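# Stand the assembled housing upright on the belt

## Task

Find the white housing that already has both its circuit board and its motor fitted. Stand it upright on the dark conveyor strip just behind the white rail. The board and motor must still be seated in it when it is done.

## Robot and tools

ROBOT. There are two arms, left_arm and right_arm. Each has six joints and a two-finger parallel gripper with a wrist camera. Calibrated bases in the scene frame: left_arm at (-0.002, +0.277, +0.018) m with quat_wxyz (+1.000, 0, 0, -0.029); right_arm at (-0.021, -0.269, +0.042) m with quat_wxyz (+1.000, 0, 0, -0.001). Both stand upright, so each base frame is almost the scene frame shifted to that base.

FRAMES. In the scene frame the origin sits at table-top height, halfway between the nominal bases. +x points out over the table, +z points up, and left_arm is on the +y side. Arm names do not match image left or right. Hand positions, orientations, Hand targets and wrist-camera poses are all given in that arm's own base frame. Fixed cameras and the table use the scene frame. A gripper's fingers point along its own +z and close along its y. end_effector_position is the point between the finger pads, a little under 1 cm behind the tips. Reported poses can be a few centimetres off, more at long reach.

ROW FORMAT (used by execute_actions and move). A row is 16 numbers, always for both arms: left_arm x, y, z, qw, qx, qy, qz, opening, then right_arm in the same order. x, y, z are an absolute goal position in metres for that gripper, in its own arm's base frame. The quaternion is an absolute goal orientation, w first, in that frame. Opening runs from -1 (shut) to +1 (wide open); finger gap is roughly 87 mm at +1, 69 at +0.5, 43 at 0, 18 at -0.5 and 0 at -1. To hold an orientation, repeat the same quaternion every row rather than copying a drifted reading. For an arm that should stay idle, resend its last reported pose and its current opening every call. A 0 opening is a real command, so resend the present one to leave a gripper alone.

execute_actions: actions is a list of actions. Each action is a table of up to 15 rows, one row per 1/30 s control step. A shorter table repeats its final row until 15 steps have passed, so each action lasts 0.5 s. cameras is an optional list of camera names: ["all"], [] or null. An empty actions list just returns state and images. A target more than 0.6 m from the gripper along any of its axes gets the action refused for both arms. A malformed action, or a first action failing that check, voids the whole call. Each step, the controller clips orientation to within 40 degrees of the measured one. After the action, each arm heads to its Hand target, which may fall short of what you asked, so send the rest next time.

move: target is one row or a list of up to 15 rows; each gripper travels in a straight line from its Hand target, turning the short way. speed is the top path speed in m/s (0.002 to 2.9, default 0.25; rotation up to twice that in rad/s), one value or one per target. blend, in metres, rounds corners of a list by passing within that distance of them. opening_speed (0.2 or more per second on the -1..+1 scale) ramps the fingers. blocking=false returns after about 0.5 s while motion continues; a new move then takes over. Paths end together, last at most 10 s, and do not avoid obstacles. Changed openings in later list targets are applied once everything is at rest there. The result adds a "move:" line: done, off_target, moving, held or fault, plus limits=paced (pose clipped) or limits=held (steps withheld). An arm not named in the ending is done, within 10 mm and 2 degrees. Done does not imply contact or no contact.

wait: seconds from 0 to 10; arms keep their last command and a running move continues. stop: brakes the current move to rest. zoom_image: camera (cam_high, cam_low, cam_left_wrist or cam_right_wrist) and region [x0, y0, x1, y1] in pixels of that camera's latest image, at most 504 by 504. read_manual: licence texts only. finished_scene: pass the current scene number; this ends the scene irreversibly, and the goal must hold with the robot out of the way.

CAMERAS. cam_high and cam_low are fixed, 504x504. cam_left_wrist and cam_right_wrist are 896x504. Calibration matrices come in the session text; they can be slightly off.

RESULT LINES. Each result gives end_effector_position and end_effector_quat_wxyz per arm, Hand target, Tool commands, grip_measured (on the opening scale), Joint positions (the gripper value last, 0 shut to 1 open), Joint velocities (may say within noise or be omitted), Joint torques (include the arm's own weight; joints 1 to 3 flip sign past ±28 N m), and for action calls some per-step positions. MOTOR HOT warns of heating; an OVER-TEMPERATURE FAULT folds that arm and disables it.

GRIPPING. Note grip_measured when the pads first touch, then command about 0.04 below it for a full-force grip, less below for a gentler one. Readings may be off by about 1 mm.

CAUTIONS. Friction and weight can leave a gripper short, low or tilted; small moves may fail or go sideways, so check each result and correct tilt. Do not drop parts, release them while moving, slam or push hard, and never let anything leave the table. Faster motion hits harder; aiming far past contact presses harder. Keep the two arms and grippers apart, and never close one gripper on the other's fingers. Avoid paths near an arm's own base, since they can flip its shoulder posture. Do not hold loads stretched out for long, as motors heat. A camera cable touching something counts as touching it. Loose objects may occasionally get nudged.

Each tool is called after "Emit:" as name([rows], argument=value, ...), one row to a line, values as JSON.

## Session

Emit:
execute_actions(actions=[])

Emit:
zoom_image(camera="cam_high", region=[20, 130, 460, 340])

Scene clock: 0.00 s.
left_arm: end_effector_position=(+0.3721, +0.0141, +0.0659) grip_measured=+1.000 end_effector_quat_wxyz=(+0.631, -0.077, +0.772, +0.027) | right_arm: end_effector_position=(+0.3664, -0.0323, +0.0609) grip_measured=+0.979 end_effector_quat_wxyz=(+0.629, +0.090, +0.772, +0.007)
Joint positions: left_arm=[-0.031 1.55 0.249 1.094 -0.169 -0.092 1] | right_arm=[-0.1 1.56 0.223 1.127 0.004 0.127 0.99]
Joint velocities: within noise
Joint torques (N m): no reading
Heat: left arm: 47 °C; right arm: 38 °C.
Hand target: left_arm +0.3748, +0.0140, +0.0707; +0.636, -0.077, +0.767, +0.026 | right_arm +0.3706, -0.0327, +0.0694; +0.640, +0.088, +0.763, +0.007
Tool commands: left_gripper/opening=+1.0 right_gripper/opening=+1.0
camera_calibration:
cam_left_wrist: T_world_to_cam=[[0.133926, -0.985227, 0.106735, -0.0508239], [-0.928495, -0.162393, -0.333953, 0.372534], [0.346352, -0.0543777, -0.936527, 0.0738603], [0, 0, 0, 1]] pos_world=[0.327121, 0.0144404, 0.199006]
cam_right_wrist: T_world_to_cam=[[-0.0778996, -0.982684, -0.168119, 0.0138934], [-0.842125, 0.155119, -0.516492, 0.373039], [0.533627, 0.101343, -0.839626, -0.00235514], [0, 0, 0, 1]] pos_world=[0.316484, -0.0439741, 0.19303]

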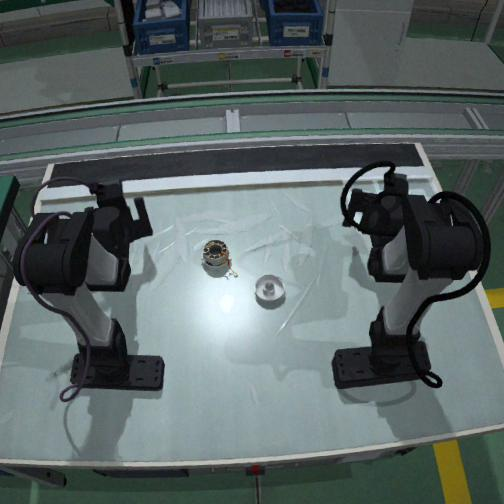

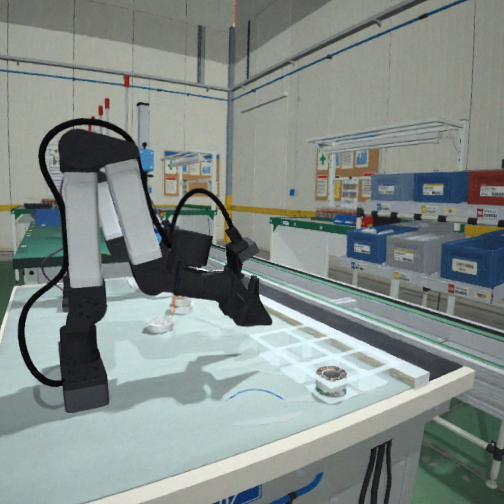

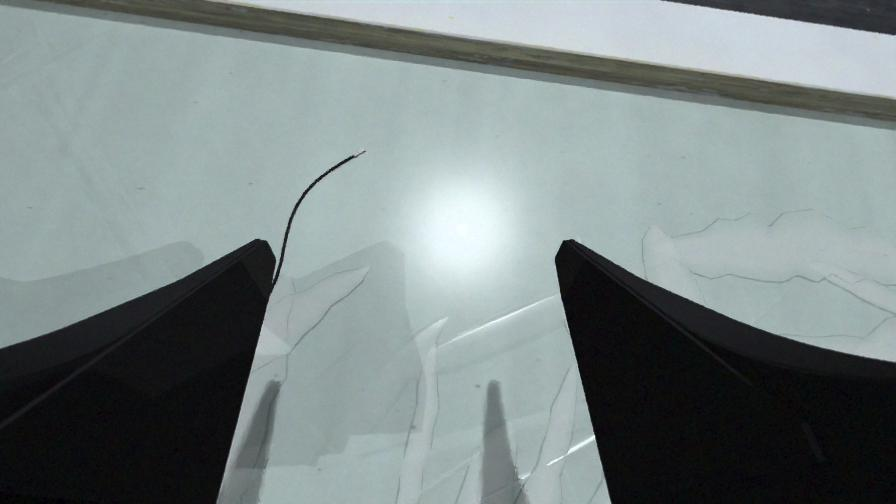

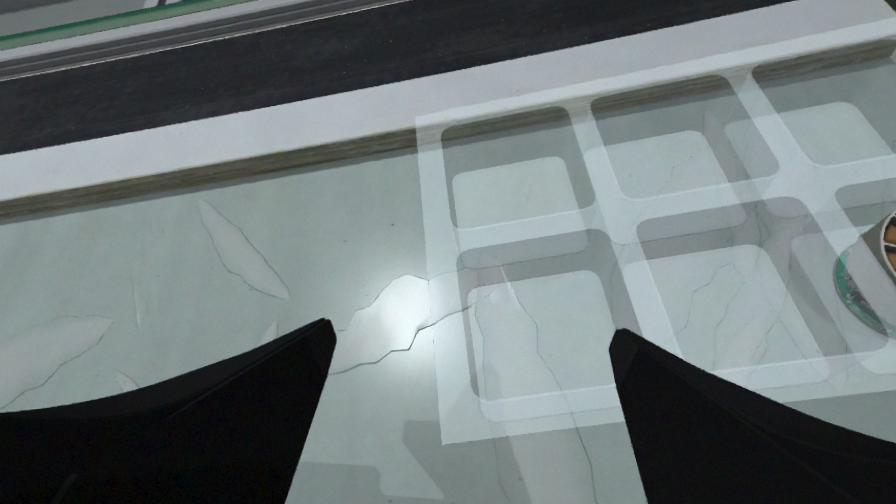

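Scaled by 1.145 from the camera's 504x504 image, which has a finer 720x720 frame.

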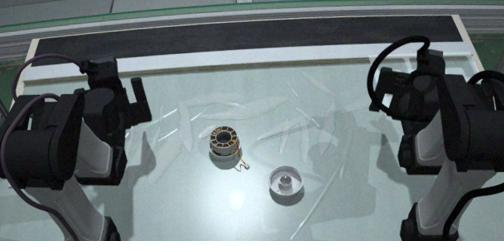

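Emit:
move([
  [0.30,-0.06,0.13,0.337,0.164,0.926,-0.0595,1,0.3706,-0.0327,0.0694,0.640,0.088,0.763,0.007,1],
  [0.232,-0.152,0.14,0.316,0.360,0.869,-0.131,1,0.3706,-0.0327,0.0694,0.640,0.088,0.763,0.007,1],
], blend=0.03, cameras=["cam_left_wrist"])

Emit:
zoom_image(camera="cam_left_wrist", region=[250, 0, 650, 240])

Scene clock: 17.40 s.
left_arm: end_effector_position=(+0.2317, -0.1474, +0.1307) grip_measured=+1.000 end_effector_quat_wxyz=(+0.305, +0.351, +0.877, -0.124) | right_arm: end_effector_position=(+0.3664, -0.0323, +0.0609) grip_measured=+0.979 end_effector_quat_wxyz=(+0.629, +0.090, +0.772, +0.007)
Joint positions: left_arm=[-0.489 1.113 0.883 -0.689 0.171 0.213 1] | right_arm=[-0.1 1.56 0.223 1.127 0.004 0.127 0.99]
Joint torques (N m): left_arm=[-0.69 -3.43 8.96 1.53 0.28 0.22] | right_arm=[-0.16 -3.97 5.23 1.84 -0.03 -0.02]
Heat: left arm: 48 °C; right arm: 39 °C.
Hand target: left_arm +0.2320, -0.1519, +0.1400; +0.316, +0.360, +0.868, -0.131 | right_arm +0.3705, -0.0327, +0.0693; +0.640, +0.088, +0.763, +0.007
Off the commanded pose: left_arm 0.010 m, 2 deg | right_arm 0.009 m, 2 deg.
move: done
camera_calibration:
cam_left_wrist: T_world_to_cam=[[-0.675484, -0.735379, 0.0542075, 0.0331793], [-0.677675, 0.648093, 0.347466, 0.209789], [-0.290651, 0.197973, -0.936124, 0.359047], [0, 0, 0, 1]] pos_world=[0.268938, -0.182645, 0.26142]
Images, in order (width x height): cam_left_wrist 896x504.

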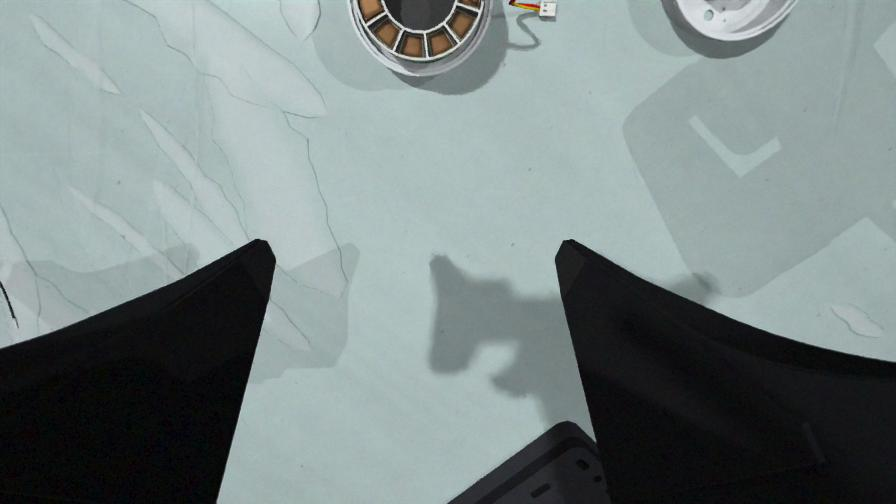

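Scaled by 1.260 from the camera's 896x504 image, which has a finer 1280x720 frame.

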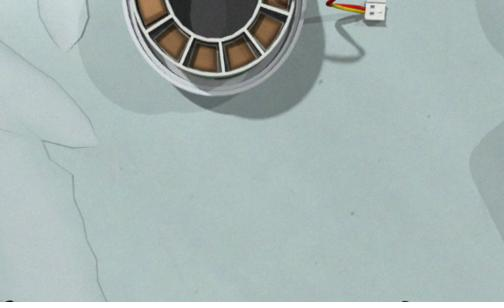

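Emit:
move(target=[0.279,-0.138,0.087,0.262,0.604,0.720,-0.220,1,0.3706,-0.0327,0.0694,0.640,0.088,0.763,0.007,1], cameras=["cam_left_wrist","cam_low"])

Scene clock: 28.93 s.
left_arm: end_effector_position=(+0.2725, -0.1356, +0.0802) grip_measured=+1.000 end_effector_quat_wxyz=(+0.250, +0.601, +0.727, -0.216) | right_arm: end_effector_position=(+0.3664, -0.0323, +0.0609) grip_measured=+0.979 end_effector_quat_wxyz=(+0.629, +0.090, +0.772, +0.007)
Joint positions: left_arm=[-0.225 1.499 1.008 -0.783 0.615 1.063 1] | right_arm=[-0.1 1.56 0.223 1.127 0.004 0.127 0.99]
Joint torques (N m): left_arm=[0.84 -4.25 8.88 0.86 0.64 0.22] | right_arm=[-0.13 -3.95 5.23 1.85 -0.01 0.03]
Heat: left arm: 49 °C; right arm: 39 °C.
Hand target: left_arm +0.2789, -0.1379, +0.0870; +0.262, +0.604, +0.720, -0.220 | right_arm +0.3705, -0.0327, +0.0693; +0.640, +0.088, +0.763, +0.007
Off the commanded pose: left_arm 0.010 m, 2 deg | right_arm 0.009 m, 2 deg.
move: done
camera_calibration:
cam_left_wrist: T_world_to_cam=[[-0.977485, -0.201282, 0.0633123, 0.226102], [-0.167931, 0.923772, 0.344157, 0.146058], [-0.127759, 0.325776, -0.936775, 0.294415], [0, 0, 0, 1]] pos_world=[0.283153, -0.185327, 0.211219]
Images, in order (width x height): cam_low 504x504, cam_left_wrist 896x504.

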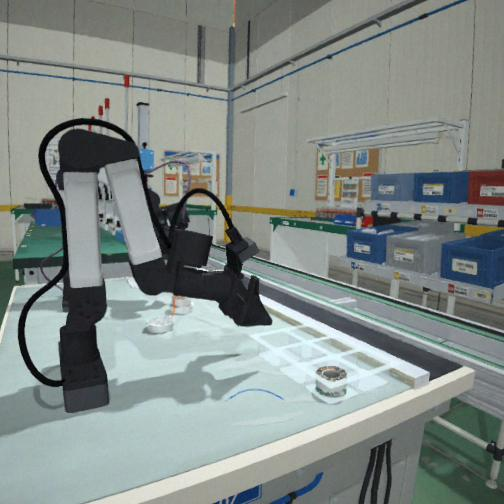

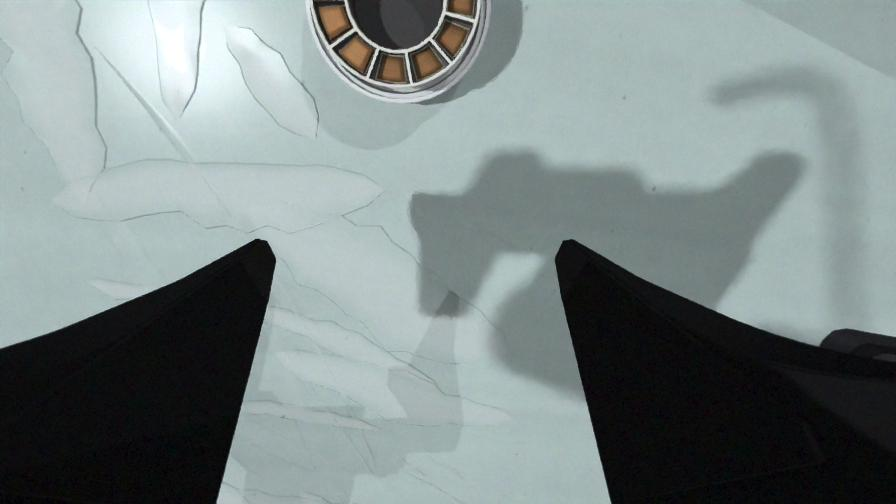

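Emit:
move(target=[0.295,-0.203,0.014,0.268,0.604,0.716,-0.224,1,0.3706,-0.0327,0.0694,0.640,0.088,0.763,0.007,1], speed=0.12, cameras=["cam_left_wrist"])

Scene clock: 36.90 s.
left_arm: end_effector_position=(+0.2949, -0.2023, +0.0170) grip_measured=+1.000 end_effector_quat_wxyz=(+0.269, +0.605, +0.714, -0.227) | right_arm: end_effector_position=(+0.3664, -0.0323, +0.0609) grip_measured=+0.979 end_effector_quat_wxyz=(+0.629, +0.090, +0.772, +0.007)
Joint positions: left_arm=[-0.401 1.716 0.928 -0.343 0.589 0.868 1] | right_arm=[-0.1 1.56 0.223 1.127 0.004 0.127 0.99]
Joint torques (N m): left_arm=[-0.65 -5.63 5.94 1.32 0.3 0.03] | right_arm=[-0.12 -3.93 5.24 1.84 -0.03 -0.02]
Heat: left arm: 51 °C; right arm: 39 °C.
Hand target: left_arm +0.2949, -0.2030, +0.0140; +0.268, +0.604, +0.716, -0.224 | right_arm +0.3705, -0.0327, +0.0693; +0.640, +0.088, +0.763, +0.007
Off the commanded pose: left_arm 0.003 m, 0 deg | right_arm 0.009 m, 2 deg.
move: done
camera_calibration:
cam_left_wrist: T_world_to_cam=[[-0.982035, -0.18163, 0.0511589, 0.244088], [-0.158265, 0.940448, 0.300849, 0.234462], [-0.102755, 0.287348, -0.952299, 0.244911], [0, 0, 0, 1]] pos_world=[0.301976, -0.24654, 0.150204]
Images, in order (width x height): cam_left_wrist 896x504.

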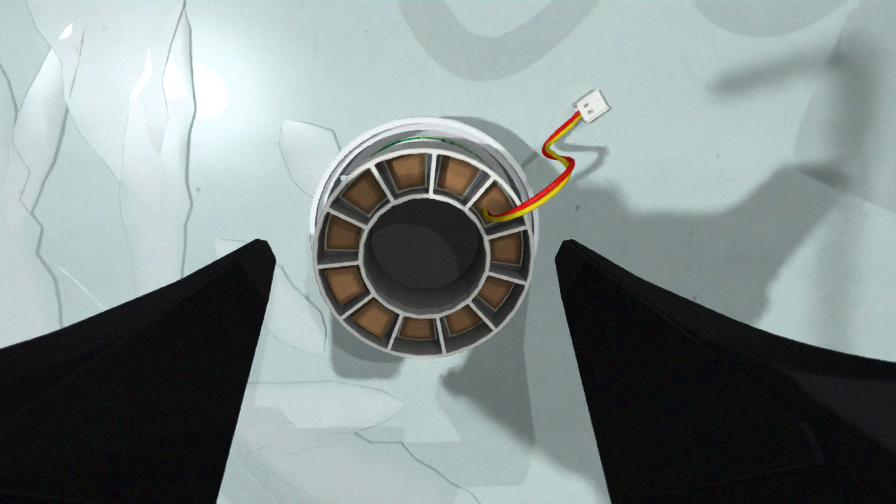

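Emit:
move(target=[0.291,-0.206,-0.004,0.265,0.604,0.718,-0.222,1,0.3706,-0.0327,0.0694,0.640,0.088,0.763,0.007,1], speed=0.08, cameras=["cam_left_wrist","cam_low"])

Emit:
zoom_image(camera="cam_low", region=[130, 250, 250, 350])

Scene clock: 45.03 s.
left_arm: end_effector_position=(+0.2916, -0.2049, -0.0006) grip_measured=+1.000 end_effector_quat_wxyz=(+0.266, +0.604, +0.717, -0.225) | right_arm: end_effector_position=(+0.3664, -0.0323, +0.0609) grip_measured=+0.979 end_effector_quat_wxyz=(+0.629, +0.090, +0.772, +0.007)
Joint positions: left_arm=[-0.417 1.749 0.886 -0.262 0.576 0.85 1] | right_arm=[-0.1 1.56 0.223 1.127 0.004 0.127 0.99]
Joint torques (N m): left_arm=[-0.72 -5.63 5.67 1.33 0.28 0.04] | right_arm=[-0.17 -3.95 5.18 1.82 -0.03 0.01]
Heat: left arm: 50 °C; right arm: 39 °C.
Hand target: left_arm +0.2909, -0.2059, -0.0040; +0.265, +0.604, +0.718, -0.222 | right_arm +0.3705, -0.0327, +0.0693; +0.640, +0.088, +0.763, +0.007
Off the commanded pose: left_arm 0.004 m, 0 deg | right_arm 0.009 m, 2 deg.
move: done
camera_calibration:
cam_left_wrist: T_world_to_cam=[[-0.981219, -0.185769, 0.0519614, 0.240148], [-0.161239, 0.937721, 0.307702, 0.242029], [-0.105887, 0.293545, -0.950063, 0.230661], [0, 0, 0, 1]] pos_world=[0.299087, -0.250053, 0.132191]
Images, in order (width x height): cam_low 504x504, cam_left_wrist 896x504.

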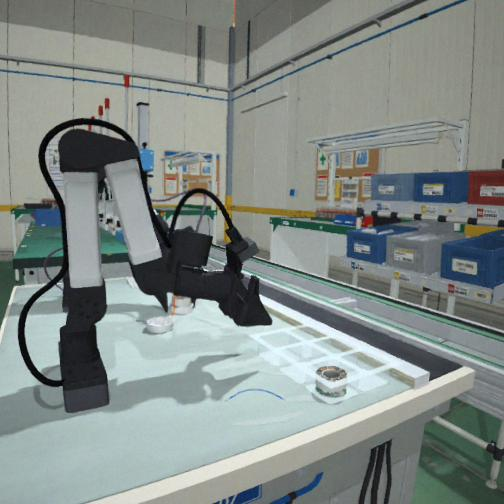

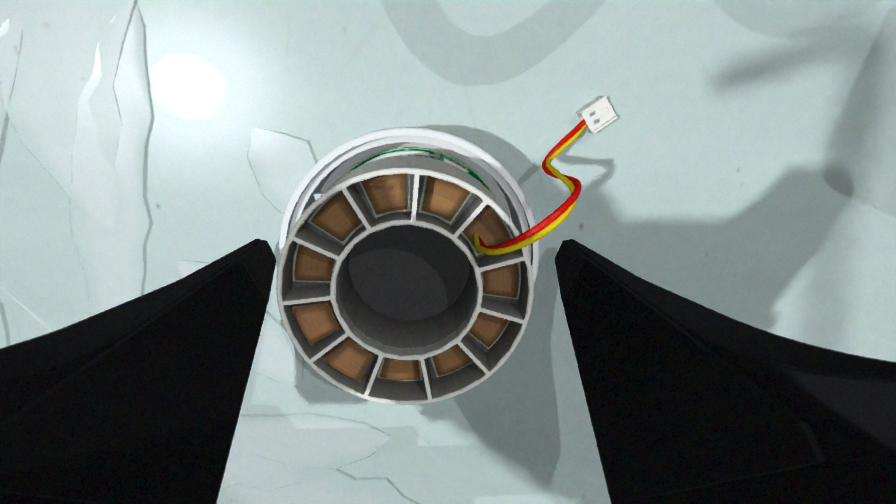

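Scaled by 4.200 from the camera's 504x504 image, which has a finer 720x720 frame.

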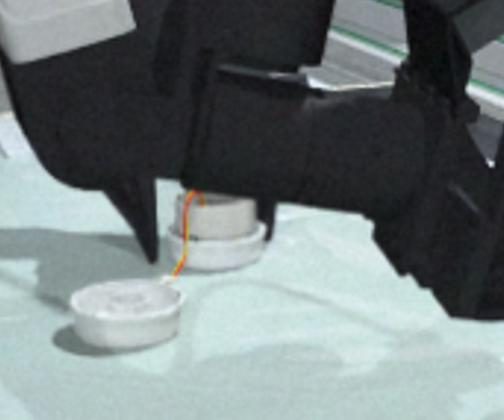

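Emit:
move(target=[0.291,-0.206,-0.004,0.265,0.604,0.718,-0.222,0.25,0.3706,-0.0327,0.0694,0.640,0.088,0.763,0.007,1], opening_speed=0.5, cameras=["cam_left_wrist"])

Scene clock: 50.00 s.
left_arm: end_effector_position=(+0.2927, -0.2046, -0.0006) grip_measured=+0.475 end_effector_quat_wxyz=(+0.268, +0.604, +0.717, -0.223) | right_arm: end_effector_position=(+0.3664, -0.0323, +0.0609) grip_measured=+0.979 end_effector_quat_wxyz=(+0.629, +0.090, +0.772, +0.007)
Joint positions: left_arm=[-0.417 1.749 0.886 -0.258 0.572 0.849 0.738] | right_arm=[-0.1 1.56 0.223 1.127 0.004 0.127 0.99]
Joint torques (N m): left_arm=[-0.87 -5.56 5.61 1.32 0.33 0.04] | right_arm=[-0.14 -3.93 5.16 1.86 -0.03 0.04]
Heat: left arm: 51 °C; right arm: 39 °C.
Hand target: left_arm +0.2910, -0.2059, -0.0040; +0.265, +0.604, +0.718, -0.222 | right_arm +0.3705, -0.0327, +0.0693; +0.640, +0.088, +0.763, +0.007
Off the commanded pose: left_arm 0.004 m, 0 deg | right_arm 0.009 m, 2 deg.
move: done
camera_calibration:
cam_left_wrist: T_world_to_cam=[[-0.980995, -0.188202, 0.0472045, 0.24078], [-0.164864, 0.936769, 0.30868, 0.242862], [-0.102314, 0.295031, -0.949994, 0.230029], [0, 0, 0, 1]] pos_world=[0.299779, -0.250056, 0.132193]
Images, in order (width x height): cam_left_wrist 896x504.

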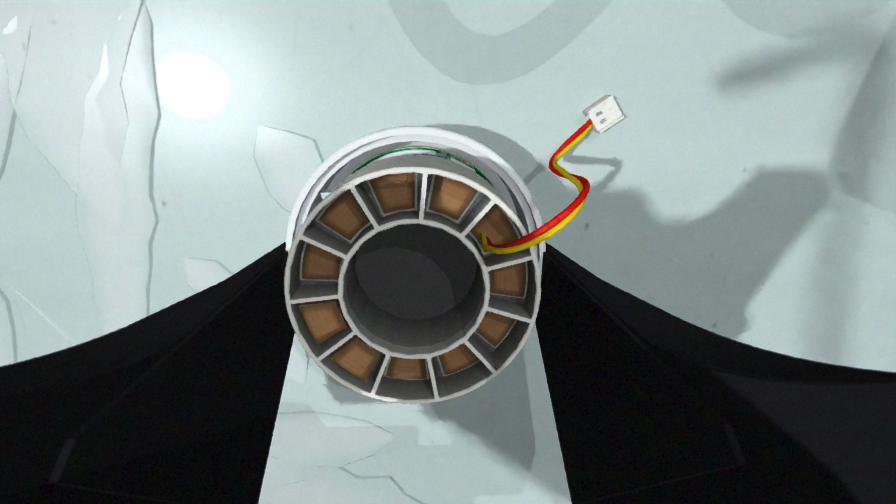

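Emit:
move([
  [0.293,-0.206,0.10,0.265,0.604,0.718,-0.222,0.25,0.3706,-0.0327,0.0694,0.640,0.088,0.763,0.007,1],
  [0.38,-0.14,0.15,0.321,0.321,0.884,-0.117,0.25,0.3706,-0.0327,0.0694,0.640,0.088,0.763,0.007,1],
  [0.48,0,0.15,0.361,0,0.9326,0,0.25,0.3706,-0.0327,0.0694,0.640,0.088,0.763,0.007,1],
  [0.630,0,0.125,0.3665,0,0.930,0,0.25,0.3706,-0.0327,0.0694,0.640,0.088,0.763,0.007,1],
], blend=0.04, speed=0.2, cameras=["cam_left_wrist"])

Emit:
move(target=[0.631,0,0.038,0.3665,0,0.930,0,0.25,0.3706,-0.0327,0.0694,0.640,0.088,0.763,0.007,1], speed=0.1, cameras=["cam_left_wrist","cam_low"])

Scene clock: 64.00 s.
left_arm: end_effector_position=(+0.6228, -0.0055, +0.1129) grip_measured=+0.475 end_effector_quat_wxyz=(+0.353, +0.009, +0.936, -0.007) | right_arm: end_effector_position=(+0.3664, -0.0323, +0.0609) grip_measured=+0.979 end_effector_quat_wxyz=(+0.629, +0.090, +0.772, +0.007)
Joint positions: left_arm=[-0.005 2.679 2.832 -1.002 0.016 0.009 0.738] | right_arm=[-0.1 1.56 0.223 1.127 0.004 0.127 0.99]
Joint torques (N m): left_arm=[0.47 -12.18 9.95 1.84 -0.13 0] | right_arm=[-0.13 -4 5.24 1.85 -0.04 0.01]
Heat: left arm: 52 °C; right arm: 39 °C.
Hand target: left_arm +0.6291, +0.0000, +0.1251; +0.373, +0.000, +0.928, +0.000 | right_arm +0.3705, -0.0327, +0.0693; +0.640, +0.088, +0.763, +0.007
Off the commanded pose: left_arm 0.015 m, 2 deg | right_arm 0.009 m, 2 deg.
elbow stopped short (left arm): the move would have taken joint 3 (elbow) straighter than the controller allows.
move: off_target (left_arm)
camera_calibration:
cam_left_wrist: T_world_to_cam=[[-0.00558194, -0.998346, 0.0572215, -0.0162432], [-0.95392, 0.0224837, 0.299219, 0.563134], [-0.30001, -0.0529145, -0.952467, 0.434317], [0, 0, 0, 1]] pos_world=[0.667393, -0.00589599, 0.246102]
Images, in order (width x height): cam_left_wrist 896x504.

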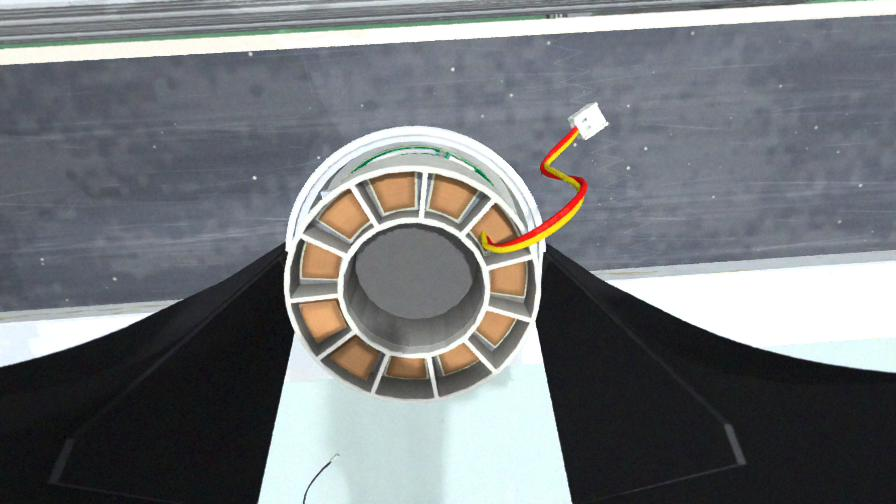

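Scene clock: 65.63 s.
left_arm: end_effector_position=(+0.6203, -0.0054, +0.0097) grip_measured=+0.475 end_effector_quat_wxyz=(+0.334, +0.009, +0.943, -0.007) | right_arm: end_effector_position=(+0.3664, -0.0323, +0.0609) grip_measured=+0.979 end_effector_quat_wxyz=(+0.629, +0.090, +0.772, +0.007)
Joint positions: left_arm=[-0.005 2.588 2.258 -0.561 0.015 0.009 0.738] | right_arm=[-0.1 1.56 0.223 1.127 0.004 0.127 0.99]
Joint torques (N m): left_arm=[0.49 -15.83 7.54 1.99 -0.1 0.01] | right_arm=[-0.05 -4.11 5.18 1.84 -0.01 0]
Heat: left arm: 52 °C; right arm: 39 °C.
Hand target: left_arm +0.6302, +0.0000, +0.0383; +0.366, +0.000, +0.930, +0.000 | right_arm +0.3705, -0.0327, +0.0693; +0.640, +0.088, +0.763, +0.007
Off the commanded pose: left_arm 0.031 m, 4 deg | right_arm 0.009 m, 2 deg.
move: off_target (left_arm)
camera_calibration:
cam_left_wrist: T_world_to_cam=[[-0.00297879, -0.998376, 0.0568942, -0.0119143], [-0.940813, 0.0220803, 0.338206, 0.583147], [-0.338913, -0.0525194, -0.939351, 0.359377], [0, 0, 0, 1]] pos_world=[0.670395, -0.00589681, 0.141035]
Images, in order (width x height): cam_low 504x504, cam_left_wrist 896x504.

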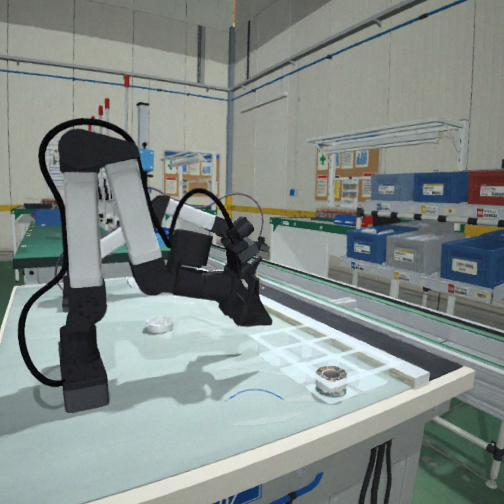

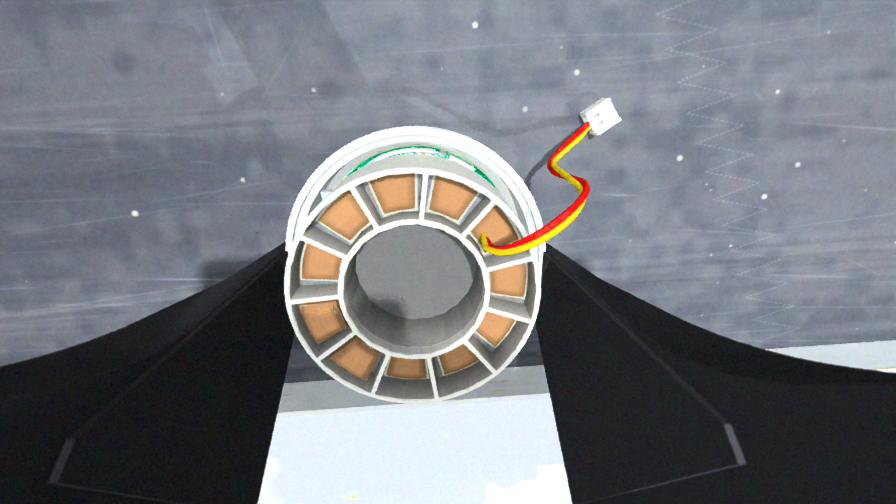

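Emit:
move(target=[0.630,0,0.020,0.373,0,0.928,0,0.25,0.3706,-0.0327,0.0694,0.640,0.088,0.763,0.007,1], speed=0.04, cameras=["cam_left_wrist"])

Emit:
move(target=[0.626,0,0.006,0.361,0,0.9326,0,0.25,0.3706,-0.0327,0.0694,0.640,0.088,0.763,0.007,1], speed=0.03, cameras=["cam_left_wrist"])

Scene clock: 70.97 s.
left_arm: end_effector_position=(+0.6271, -0.0051, +0.0059) grip_measured=+0.475 end_effector_quat_wxyz=(+0.359, +0.009, +0.933, -0.006) | right_arm: end_effector_position=(+0.3664, -0.0323, +0.0609) grip_measured=+0.979 end_effector_quat_wxyz=(+0.629, +0.090, +0.772, +0.007)
Joint positions: left_arm=[-0.005 2.566 2.175 -0.445 0.013 0.009 0.738] | right_arm=[-0.1 1.56 0.223 1.127 0.004 0.127 0.99]
Joint torques (N m): left_arm=[0.44 -14.63 6.76 1.85 -0.1 0.01] | right_arm=[-0.17 -3.93 5.16 1.84 -0.01 0.02]
Heat: left arm: 52 °C; right arm: 39 °C.
Hand target: left_arm +0.6299, -0.0001, +0.0199; +0.373, +0.000, +0.928, +0.000 | right_arm +0.3705, -0.0327, +0.0693; +0.640, +0.088, +0.763, +0.007
Off the commanded pose: left_arm 0.015 m, 2 deg | right_arm 0.009 m, 2 deg.
move: off_target (left_arm)
camera_calibration:
cam_left_wrist: T_world_to_cam=[[-0.00441845, -0.998434, 0.0557684, -0.0105195], [-0.957659, 0.0202792, 0.28719, 0.601582], [-0.287871, -0.0521382, -0.956249, 0.326175], [0, 0, 0, 1]] pos_world=[0.66996, -0.00569652, 0.139723]
Images, in order (width x height): cam_left_wrist 896x504.

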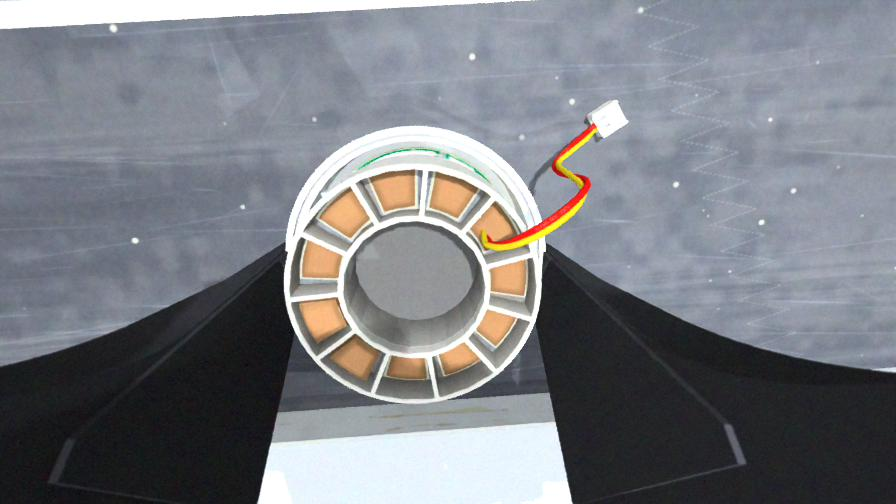

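Scene clock: 71.73 s.
left_arm: end_effector_position=(+0.6279, -0.0051, +0.0052) grip_measured=+0.475 end_effector_quat_wxyz=(+0.361, +0.009, +0.932, -0.006) | right_arm: end_effector_position=(+0.3664, -0.0323, +0.0609) grip_measured=+0.979 end_effector_quat_wxyz=(+0.629, +0.090, +0.772, +0.007)
Joint positions: left_arm=[-0.005 2.566 2.169 -0.435 0.013 0.009 0.738] | right_arm=[-0.1 1.56 0.223 1.127 0.004 0.127 0.99]
Joint torques (N m): left_arm=[0.49 -13.24 6.19 1.78 -0.1 0.03] | right_arm=[-0.12 -3.9 5.16 1.83 -0.05 -0.01]
Heat: left arm: 52 °C; right arm: 39 °C.
Hand target: left_arm +0.6260, -0.0001, +0.0058; +0.361, +0.000, +0.933, +0.000 | right_arm +0.3705, -0.0327, +0.0693; +0.640, +0.088, +0.763, +0.007
Off the commanded pose: left_arm 0.005 m, 1 deg | right_arm 0.009 m, 2 deg.
move: done
camera_calibration:
cam_left_wrist: T_world_to_cam=[[-0.00478761, -0.998432, 0.0557709, -0.0102443], [-0.959058, 0.0203775, 0.282477, 0.603497], [-0.283171, -0.0521351, -0.957651, 0.322803], [0, 0, 0, 1]] pos_world=[0.670148, -0.00569661, 0.13923]
Images, in order (width x height): cam_left_wrist 896x504.

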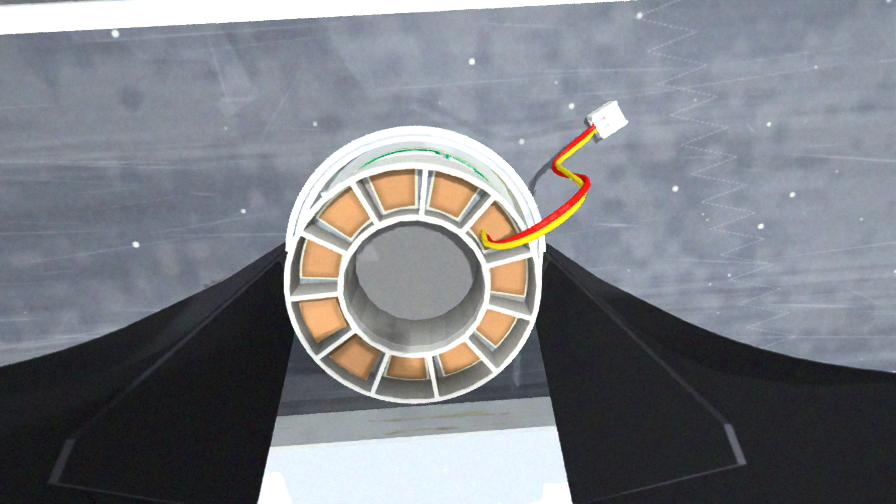

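Emit:
move(target=[0.620,0,0.009,0.342,0,0.940,0,0.25,0.3706,-0.0327,0.0694,0.640,0.088,0.763,0.007,1], speed=0.03, cameras=["cam_left_wrist","cam_low"])

Emit:
zoom_image(camera="cam_low", region=[210, 240, 280, 300])

Scene clock: 76.03 s.
left_arm: end_effector_position=(+0.6233, -0.0051, +0.0053) grip_measured=+0.475 end_effector_quat_wxyz=(+0.350, +0.009, +0.937, -0.006) | right_arm: end_effector_position=(+0.3664, -0.0323, +0.0609) grip_measured=+0.979 end_effector_quat_wxyz=(+0.629, +0.090, +0.772, +0.007)
Joint positions: left_arm=[-0.005 2.566 2.183 -0.472 0.013 0.009 0.738] | right_arm=[-0.1 1.56 0.223 1.127 0.004 0.127 0.99]
Joint torques (N m): left_arm=[0.44 -12.74 8.87 1.25 -0.09 0.03] | right_arm=[-0.12 -4.01 5.15 1.83 -0.03 0.02]
Heat: left arm: 52 °C; right arm: 39 °C.
Hand target: left_arm +0.6200, -0.0001, +0.0089; +0.343, +0.000, +0.939, +0.000 | right_arm +0.3705, -0.0327, +0.0693; +0.640, +0.088, +0.763, +0.007
Off the commanded pose: left_arm 0.007 m, 2 deg | right_arm 0.009 m, 2 deg.
move: done
camera_calibration:
cam_left_wrist: T_world_to_cam=[[-0.00340447, -0.998439, 0.0557465, -0.0111203], [-0.952113, 0.0202799, 0.305074, 0.594706], [-0.305728, -0.0520383, -0.950696, 0.335652], [0, 0, 0, 1]] pos_world=[0.668807, -0.00569681, 0.138293]
Images, in order (width x height): cam_low 504x504, cam_left_wrist 896x504.

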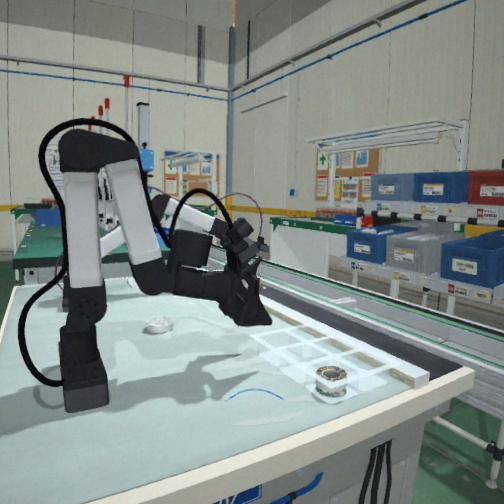

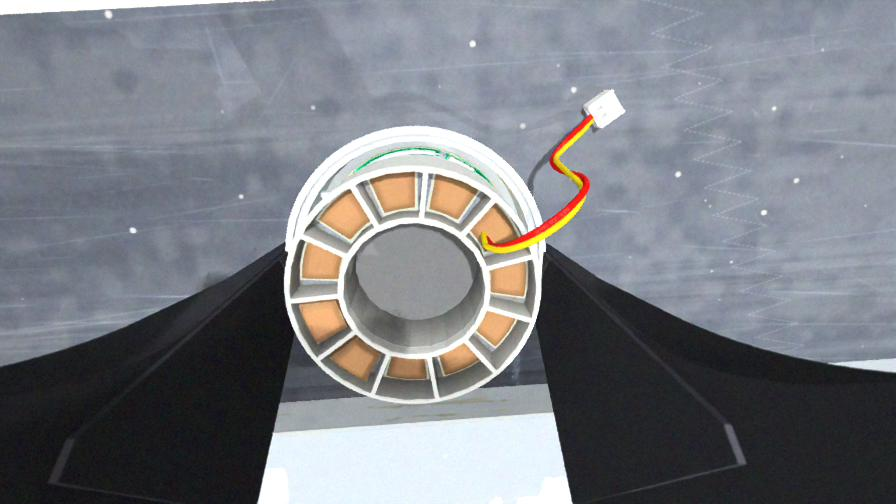

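Scaled by 7.200 from the camera's 504x504 image, which has a finer 720x720 frame.

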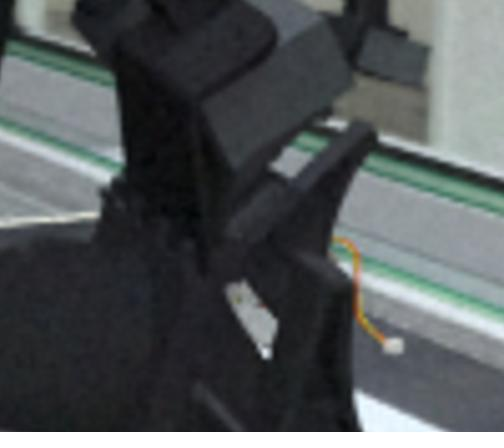

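Emit:
move([
  [0.628,0,0.014,0.361,0,0.9326,0,0.25,0.3706,-0.0327,0.0694,0.640,0.088,0.763,0.007,1],
  [0.628,0,0.014,0.361,0,0.9326,0,0.9,0.3706,-0.0327,0.0694,0.640,0.088,0.763,0.007,1],
], opening_speed=0.5, speed=0.05, cameras=["cam_left_wrist"])

Scene clock: 81.50 s.
left_arm: end_effector_position=(+0.6237, -0.0051, +0.0056) grip_measured=+0.900 end_effector_quat_wxyz=(+0.351, +0.009, +0.936, -0.006) | right_arm: end_effector_position=(+0.3664, -0.0323, +0.0609) grip_measured=+0.979 end_effector_quat_wxyz=(+0.629, +0.090, +0.772, +0.007)
Joint positions: left_arm=[-0.005 2.566 2.183 -0.47 0.013 0.009 0.95] | right_arm=[-0.1 1.56 0.223 1.127 0.004 0.127 0.99]
Joint torques (N m): left_arm=[0.49 -12.93 8.28 1.77 -0.1 0.03] | right_arm=[-0.14 -3.96 5.2 1.84 -0.04 0.02]
Heat: left arm: 52 °C; right arm: 40 °C.
Hand target: left_arm +0.6279, -0.0001, +0.0139; +0.361, +0.000, +0.933, +0.000 | right_arm +0.3705, -0.0327, +0.0693; +0.640, +0.088, +0.763, +0.007
Off the commanded pose: left_arm 0.011 m, 2 deg | right_arm 0.009 m, 2 deg.
move: off_target (left_arm); target 2's new opening was sent with left_arm's hand 0.011 m and 2 deg from that target
camera_calibration:
cam_left_wrist: T_world_to_cam=[[-0.00351041, -0.998439, 0.0557377, -0.0110648], [-0.952691, 0.0202793, 0.303265, 0.595341], [-0.303922, -0.0520362, -0.951275, 0.334841], [0, 0, 0, 1]] pos_world=[0.668902, -0.00569682, 0.138596]
Images, in order (width x height): cam_left_wrist 896x504.

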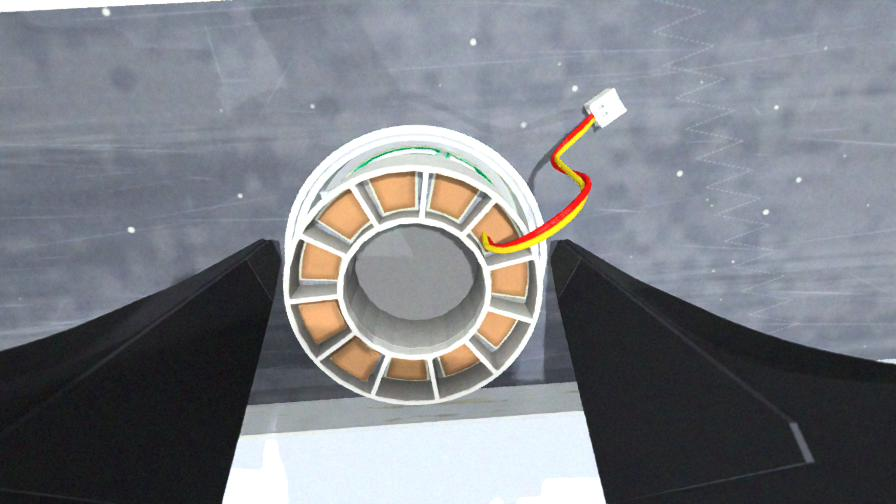

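Emit:
move([
  [0.585,0,0.085,0.361,0,0.9326,0,1,0.3706,-0.0327,0.0694,0.640,0.088,0.763,0.007,1],
  [0.45,0,0.18,0.361,0,0.9326,0,1,0.3706,-0.0327,0.0694,0.640,0.088,0.763,0.007,1],
], speed=0.15, blend=0.02, cameras=["cam_high","cam_left_wrist"])

Emit:
zoom_image(camera="cam_high", region=[90, 120, 220, 210])

Scene clock: 87.70 s.
left_arm: end_effector_position=(+0.4532, -0.0043, +0.1761) grip_measured=+1.000 end_effector_quat_wxyz=(+0.358, +0.008, +0.934, -0.006) | right_arm: end_effector_position=(+0.3664, -0.0323, +0.0609) grip_measured=+0.979 end_effector_quat_wxyz=(+0.629, +0.090, +0.772, +0.007)
Joint positions: left_arm=[-0.005 1.744 1.567 -0.661 0.013 0.008 1] | right_arm=[-0.1 1.56 0.223 1.127 0.004 0.127 0.99]
Joint torques (N m): left_arm=[0.53 -8.68 6.97 1.66 -0.11 0.03] | right_arm=[-0.17 -3.96 5.23 1.83 -0.03 -0.01]
Heat: left arm: 53 °C; right arm: 40 °C.
Hand target: left_arm +0.4500, -0.0001, +0.1799; +0.361, +0.000, +0.933, +0.000 | right_arm +0.3705, -0.0327, +0.0693; +0.640, +0.088, +0.763, +0.007
Off the commanded pose: left_arm 0.007 m, 1 deg | right_arm 0.009 m, 2 deg.
move: done
camera_calibration:
cam_left_wrist: T_world_to_cam=[[-0.00380346, -0.99841, 0.0562345, -0.0203276], [-0.957335, 0.0198849, 0.288295, 0.385836], [-0.288955, -0.0527387, -0.955889, 0.439394], [0, 0, 0, 1]] pos_world=[0.496263, -0.0047945, 0.309921]
Images, in order (width x height): cam_high 504x504, cam_left_wrist 896x504.

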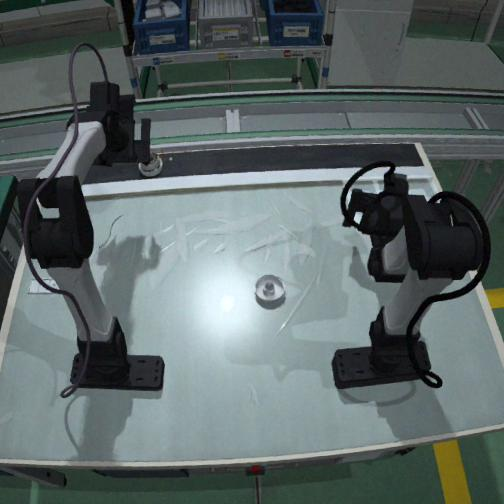

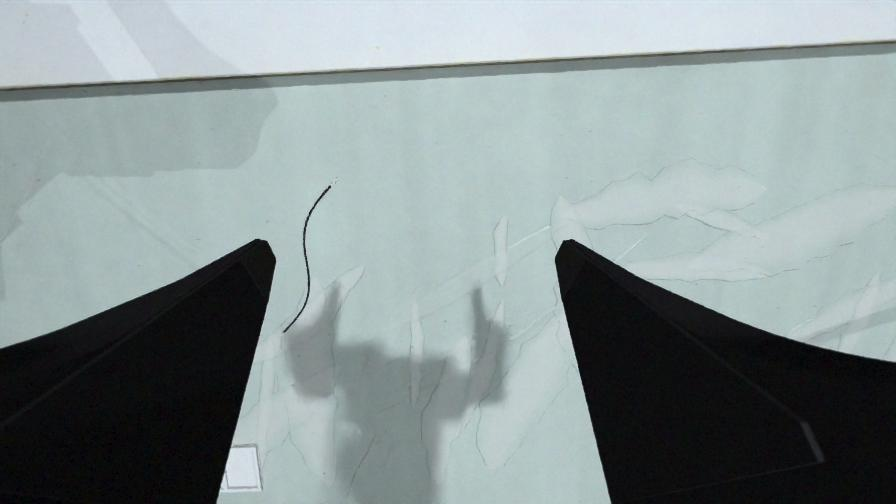

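Scaled by 3.877 from the camera's 504x504 image, which has a finer 720x720 frame.

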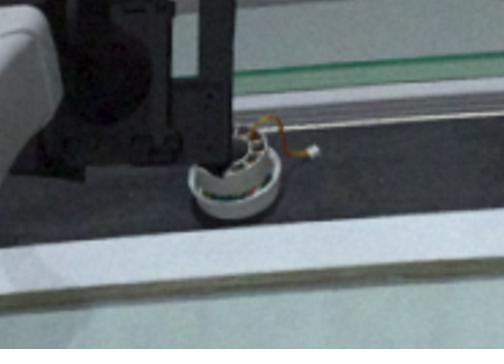

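Emit:
finished_scene(scene=3)

The scene is finished: the task was done.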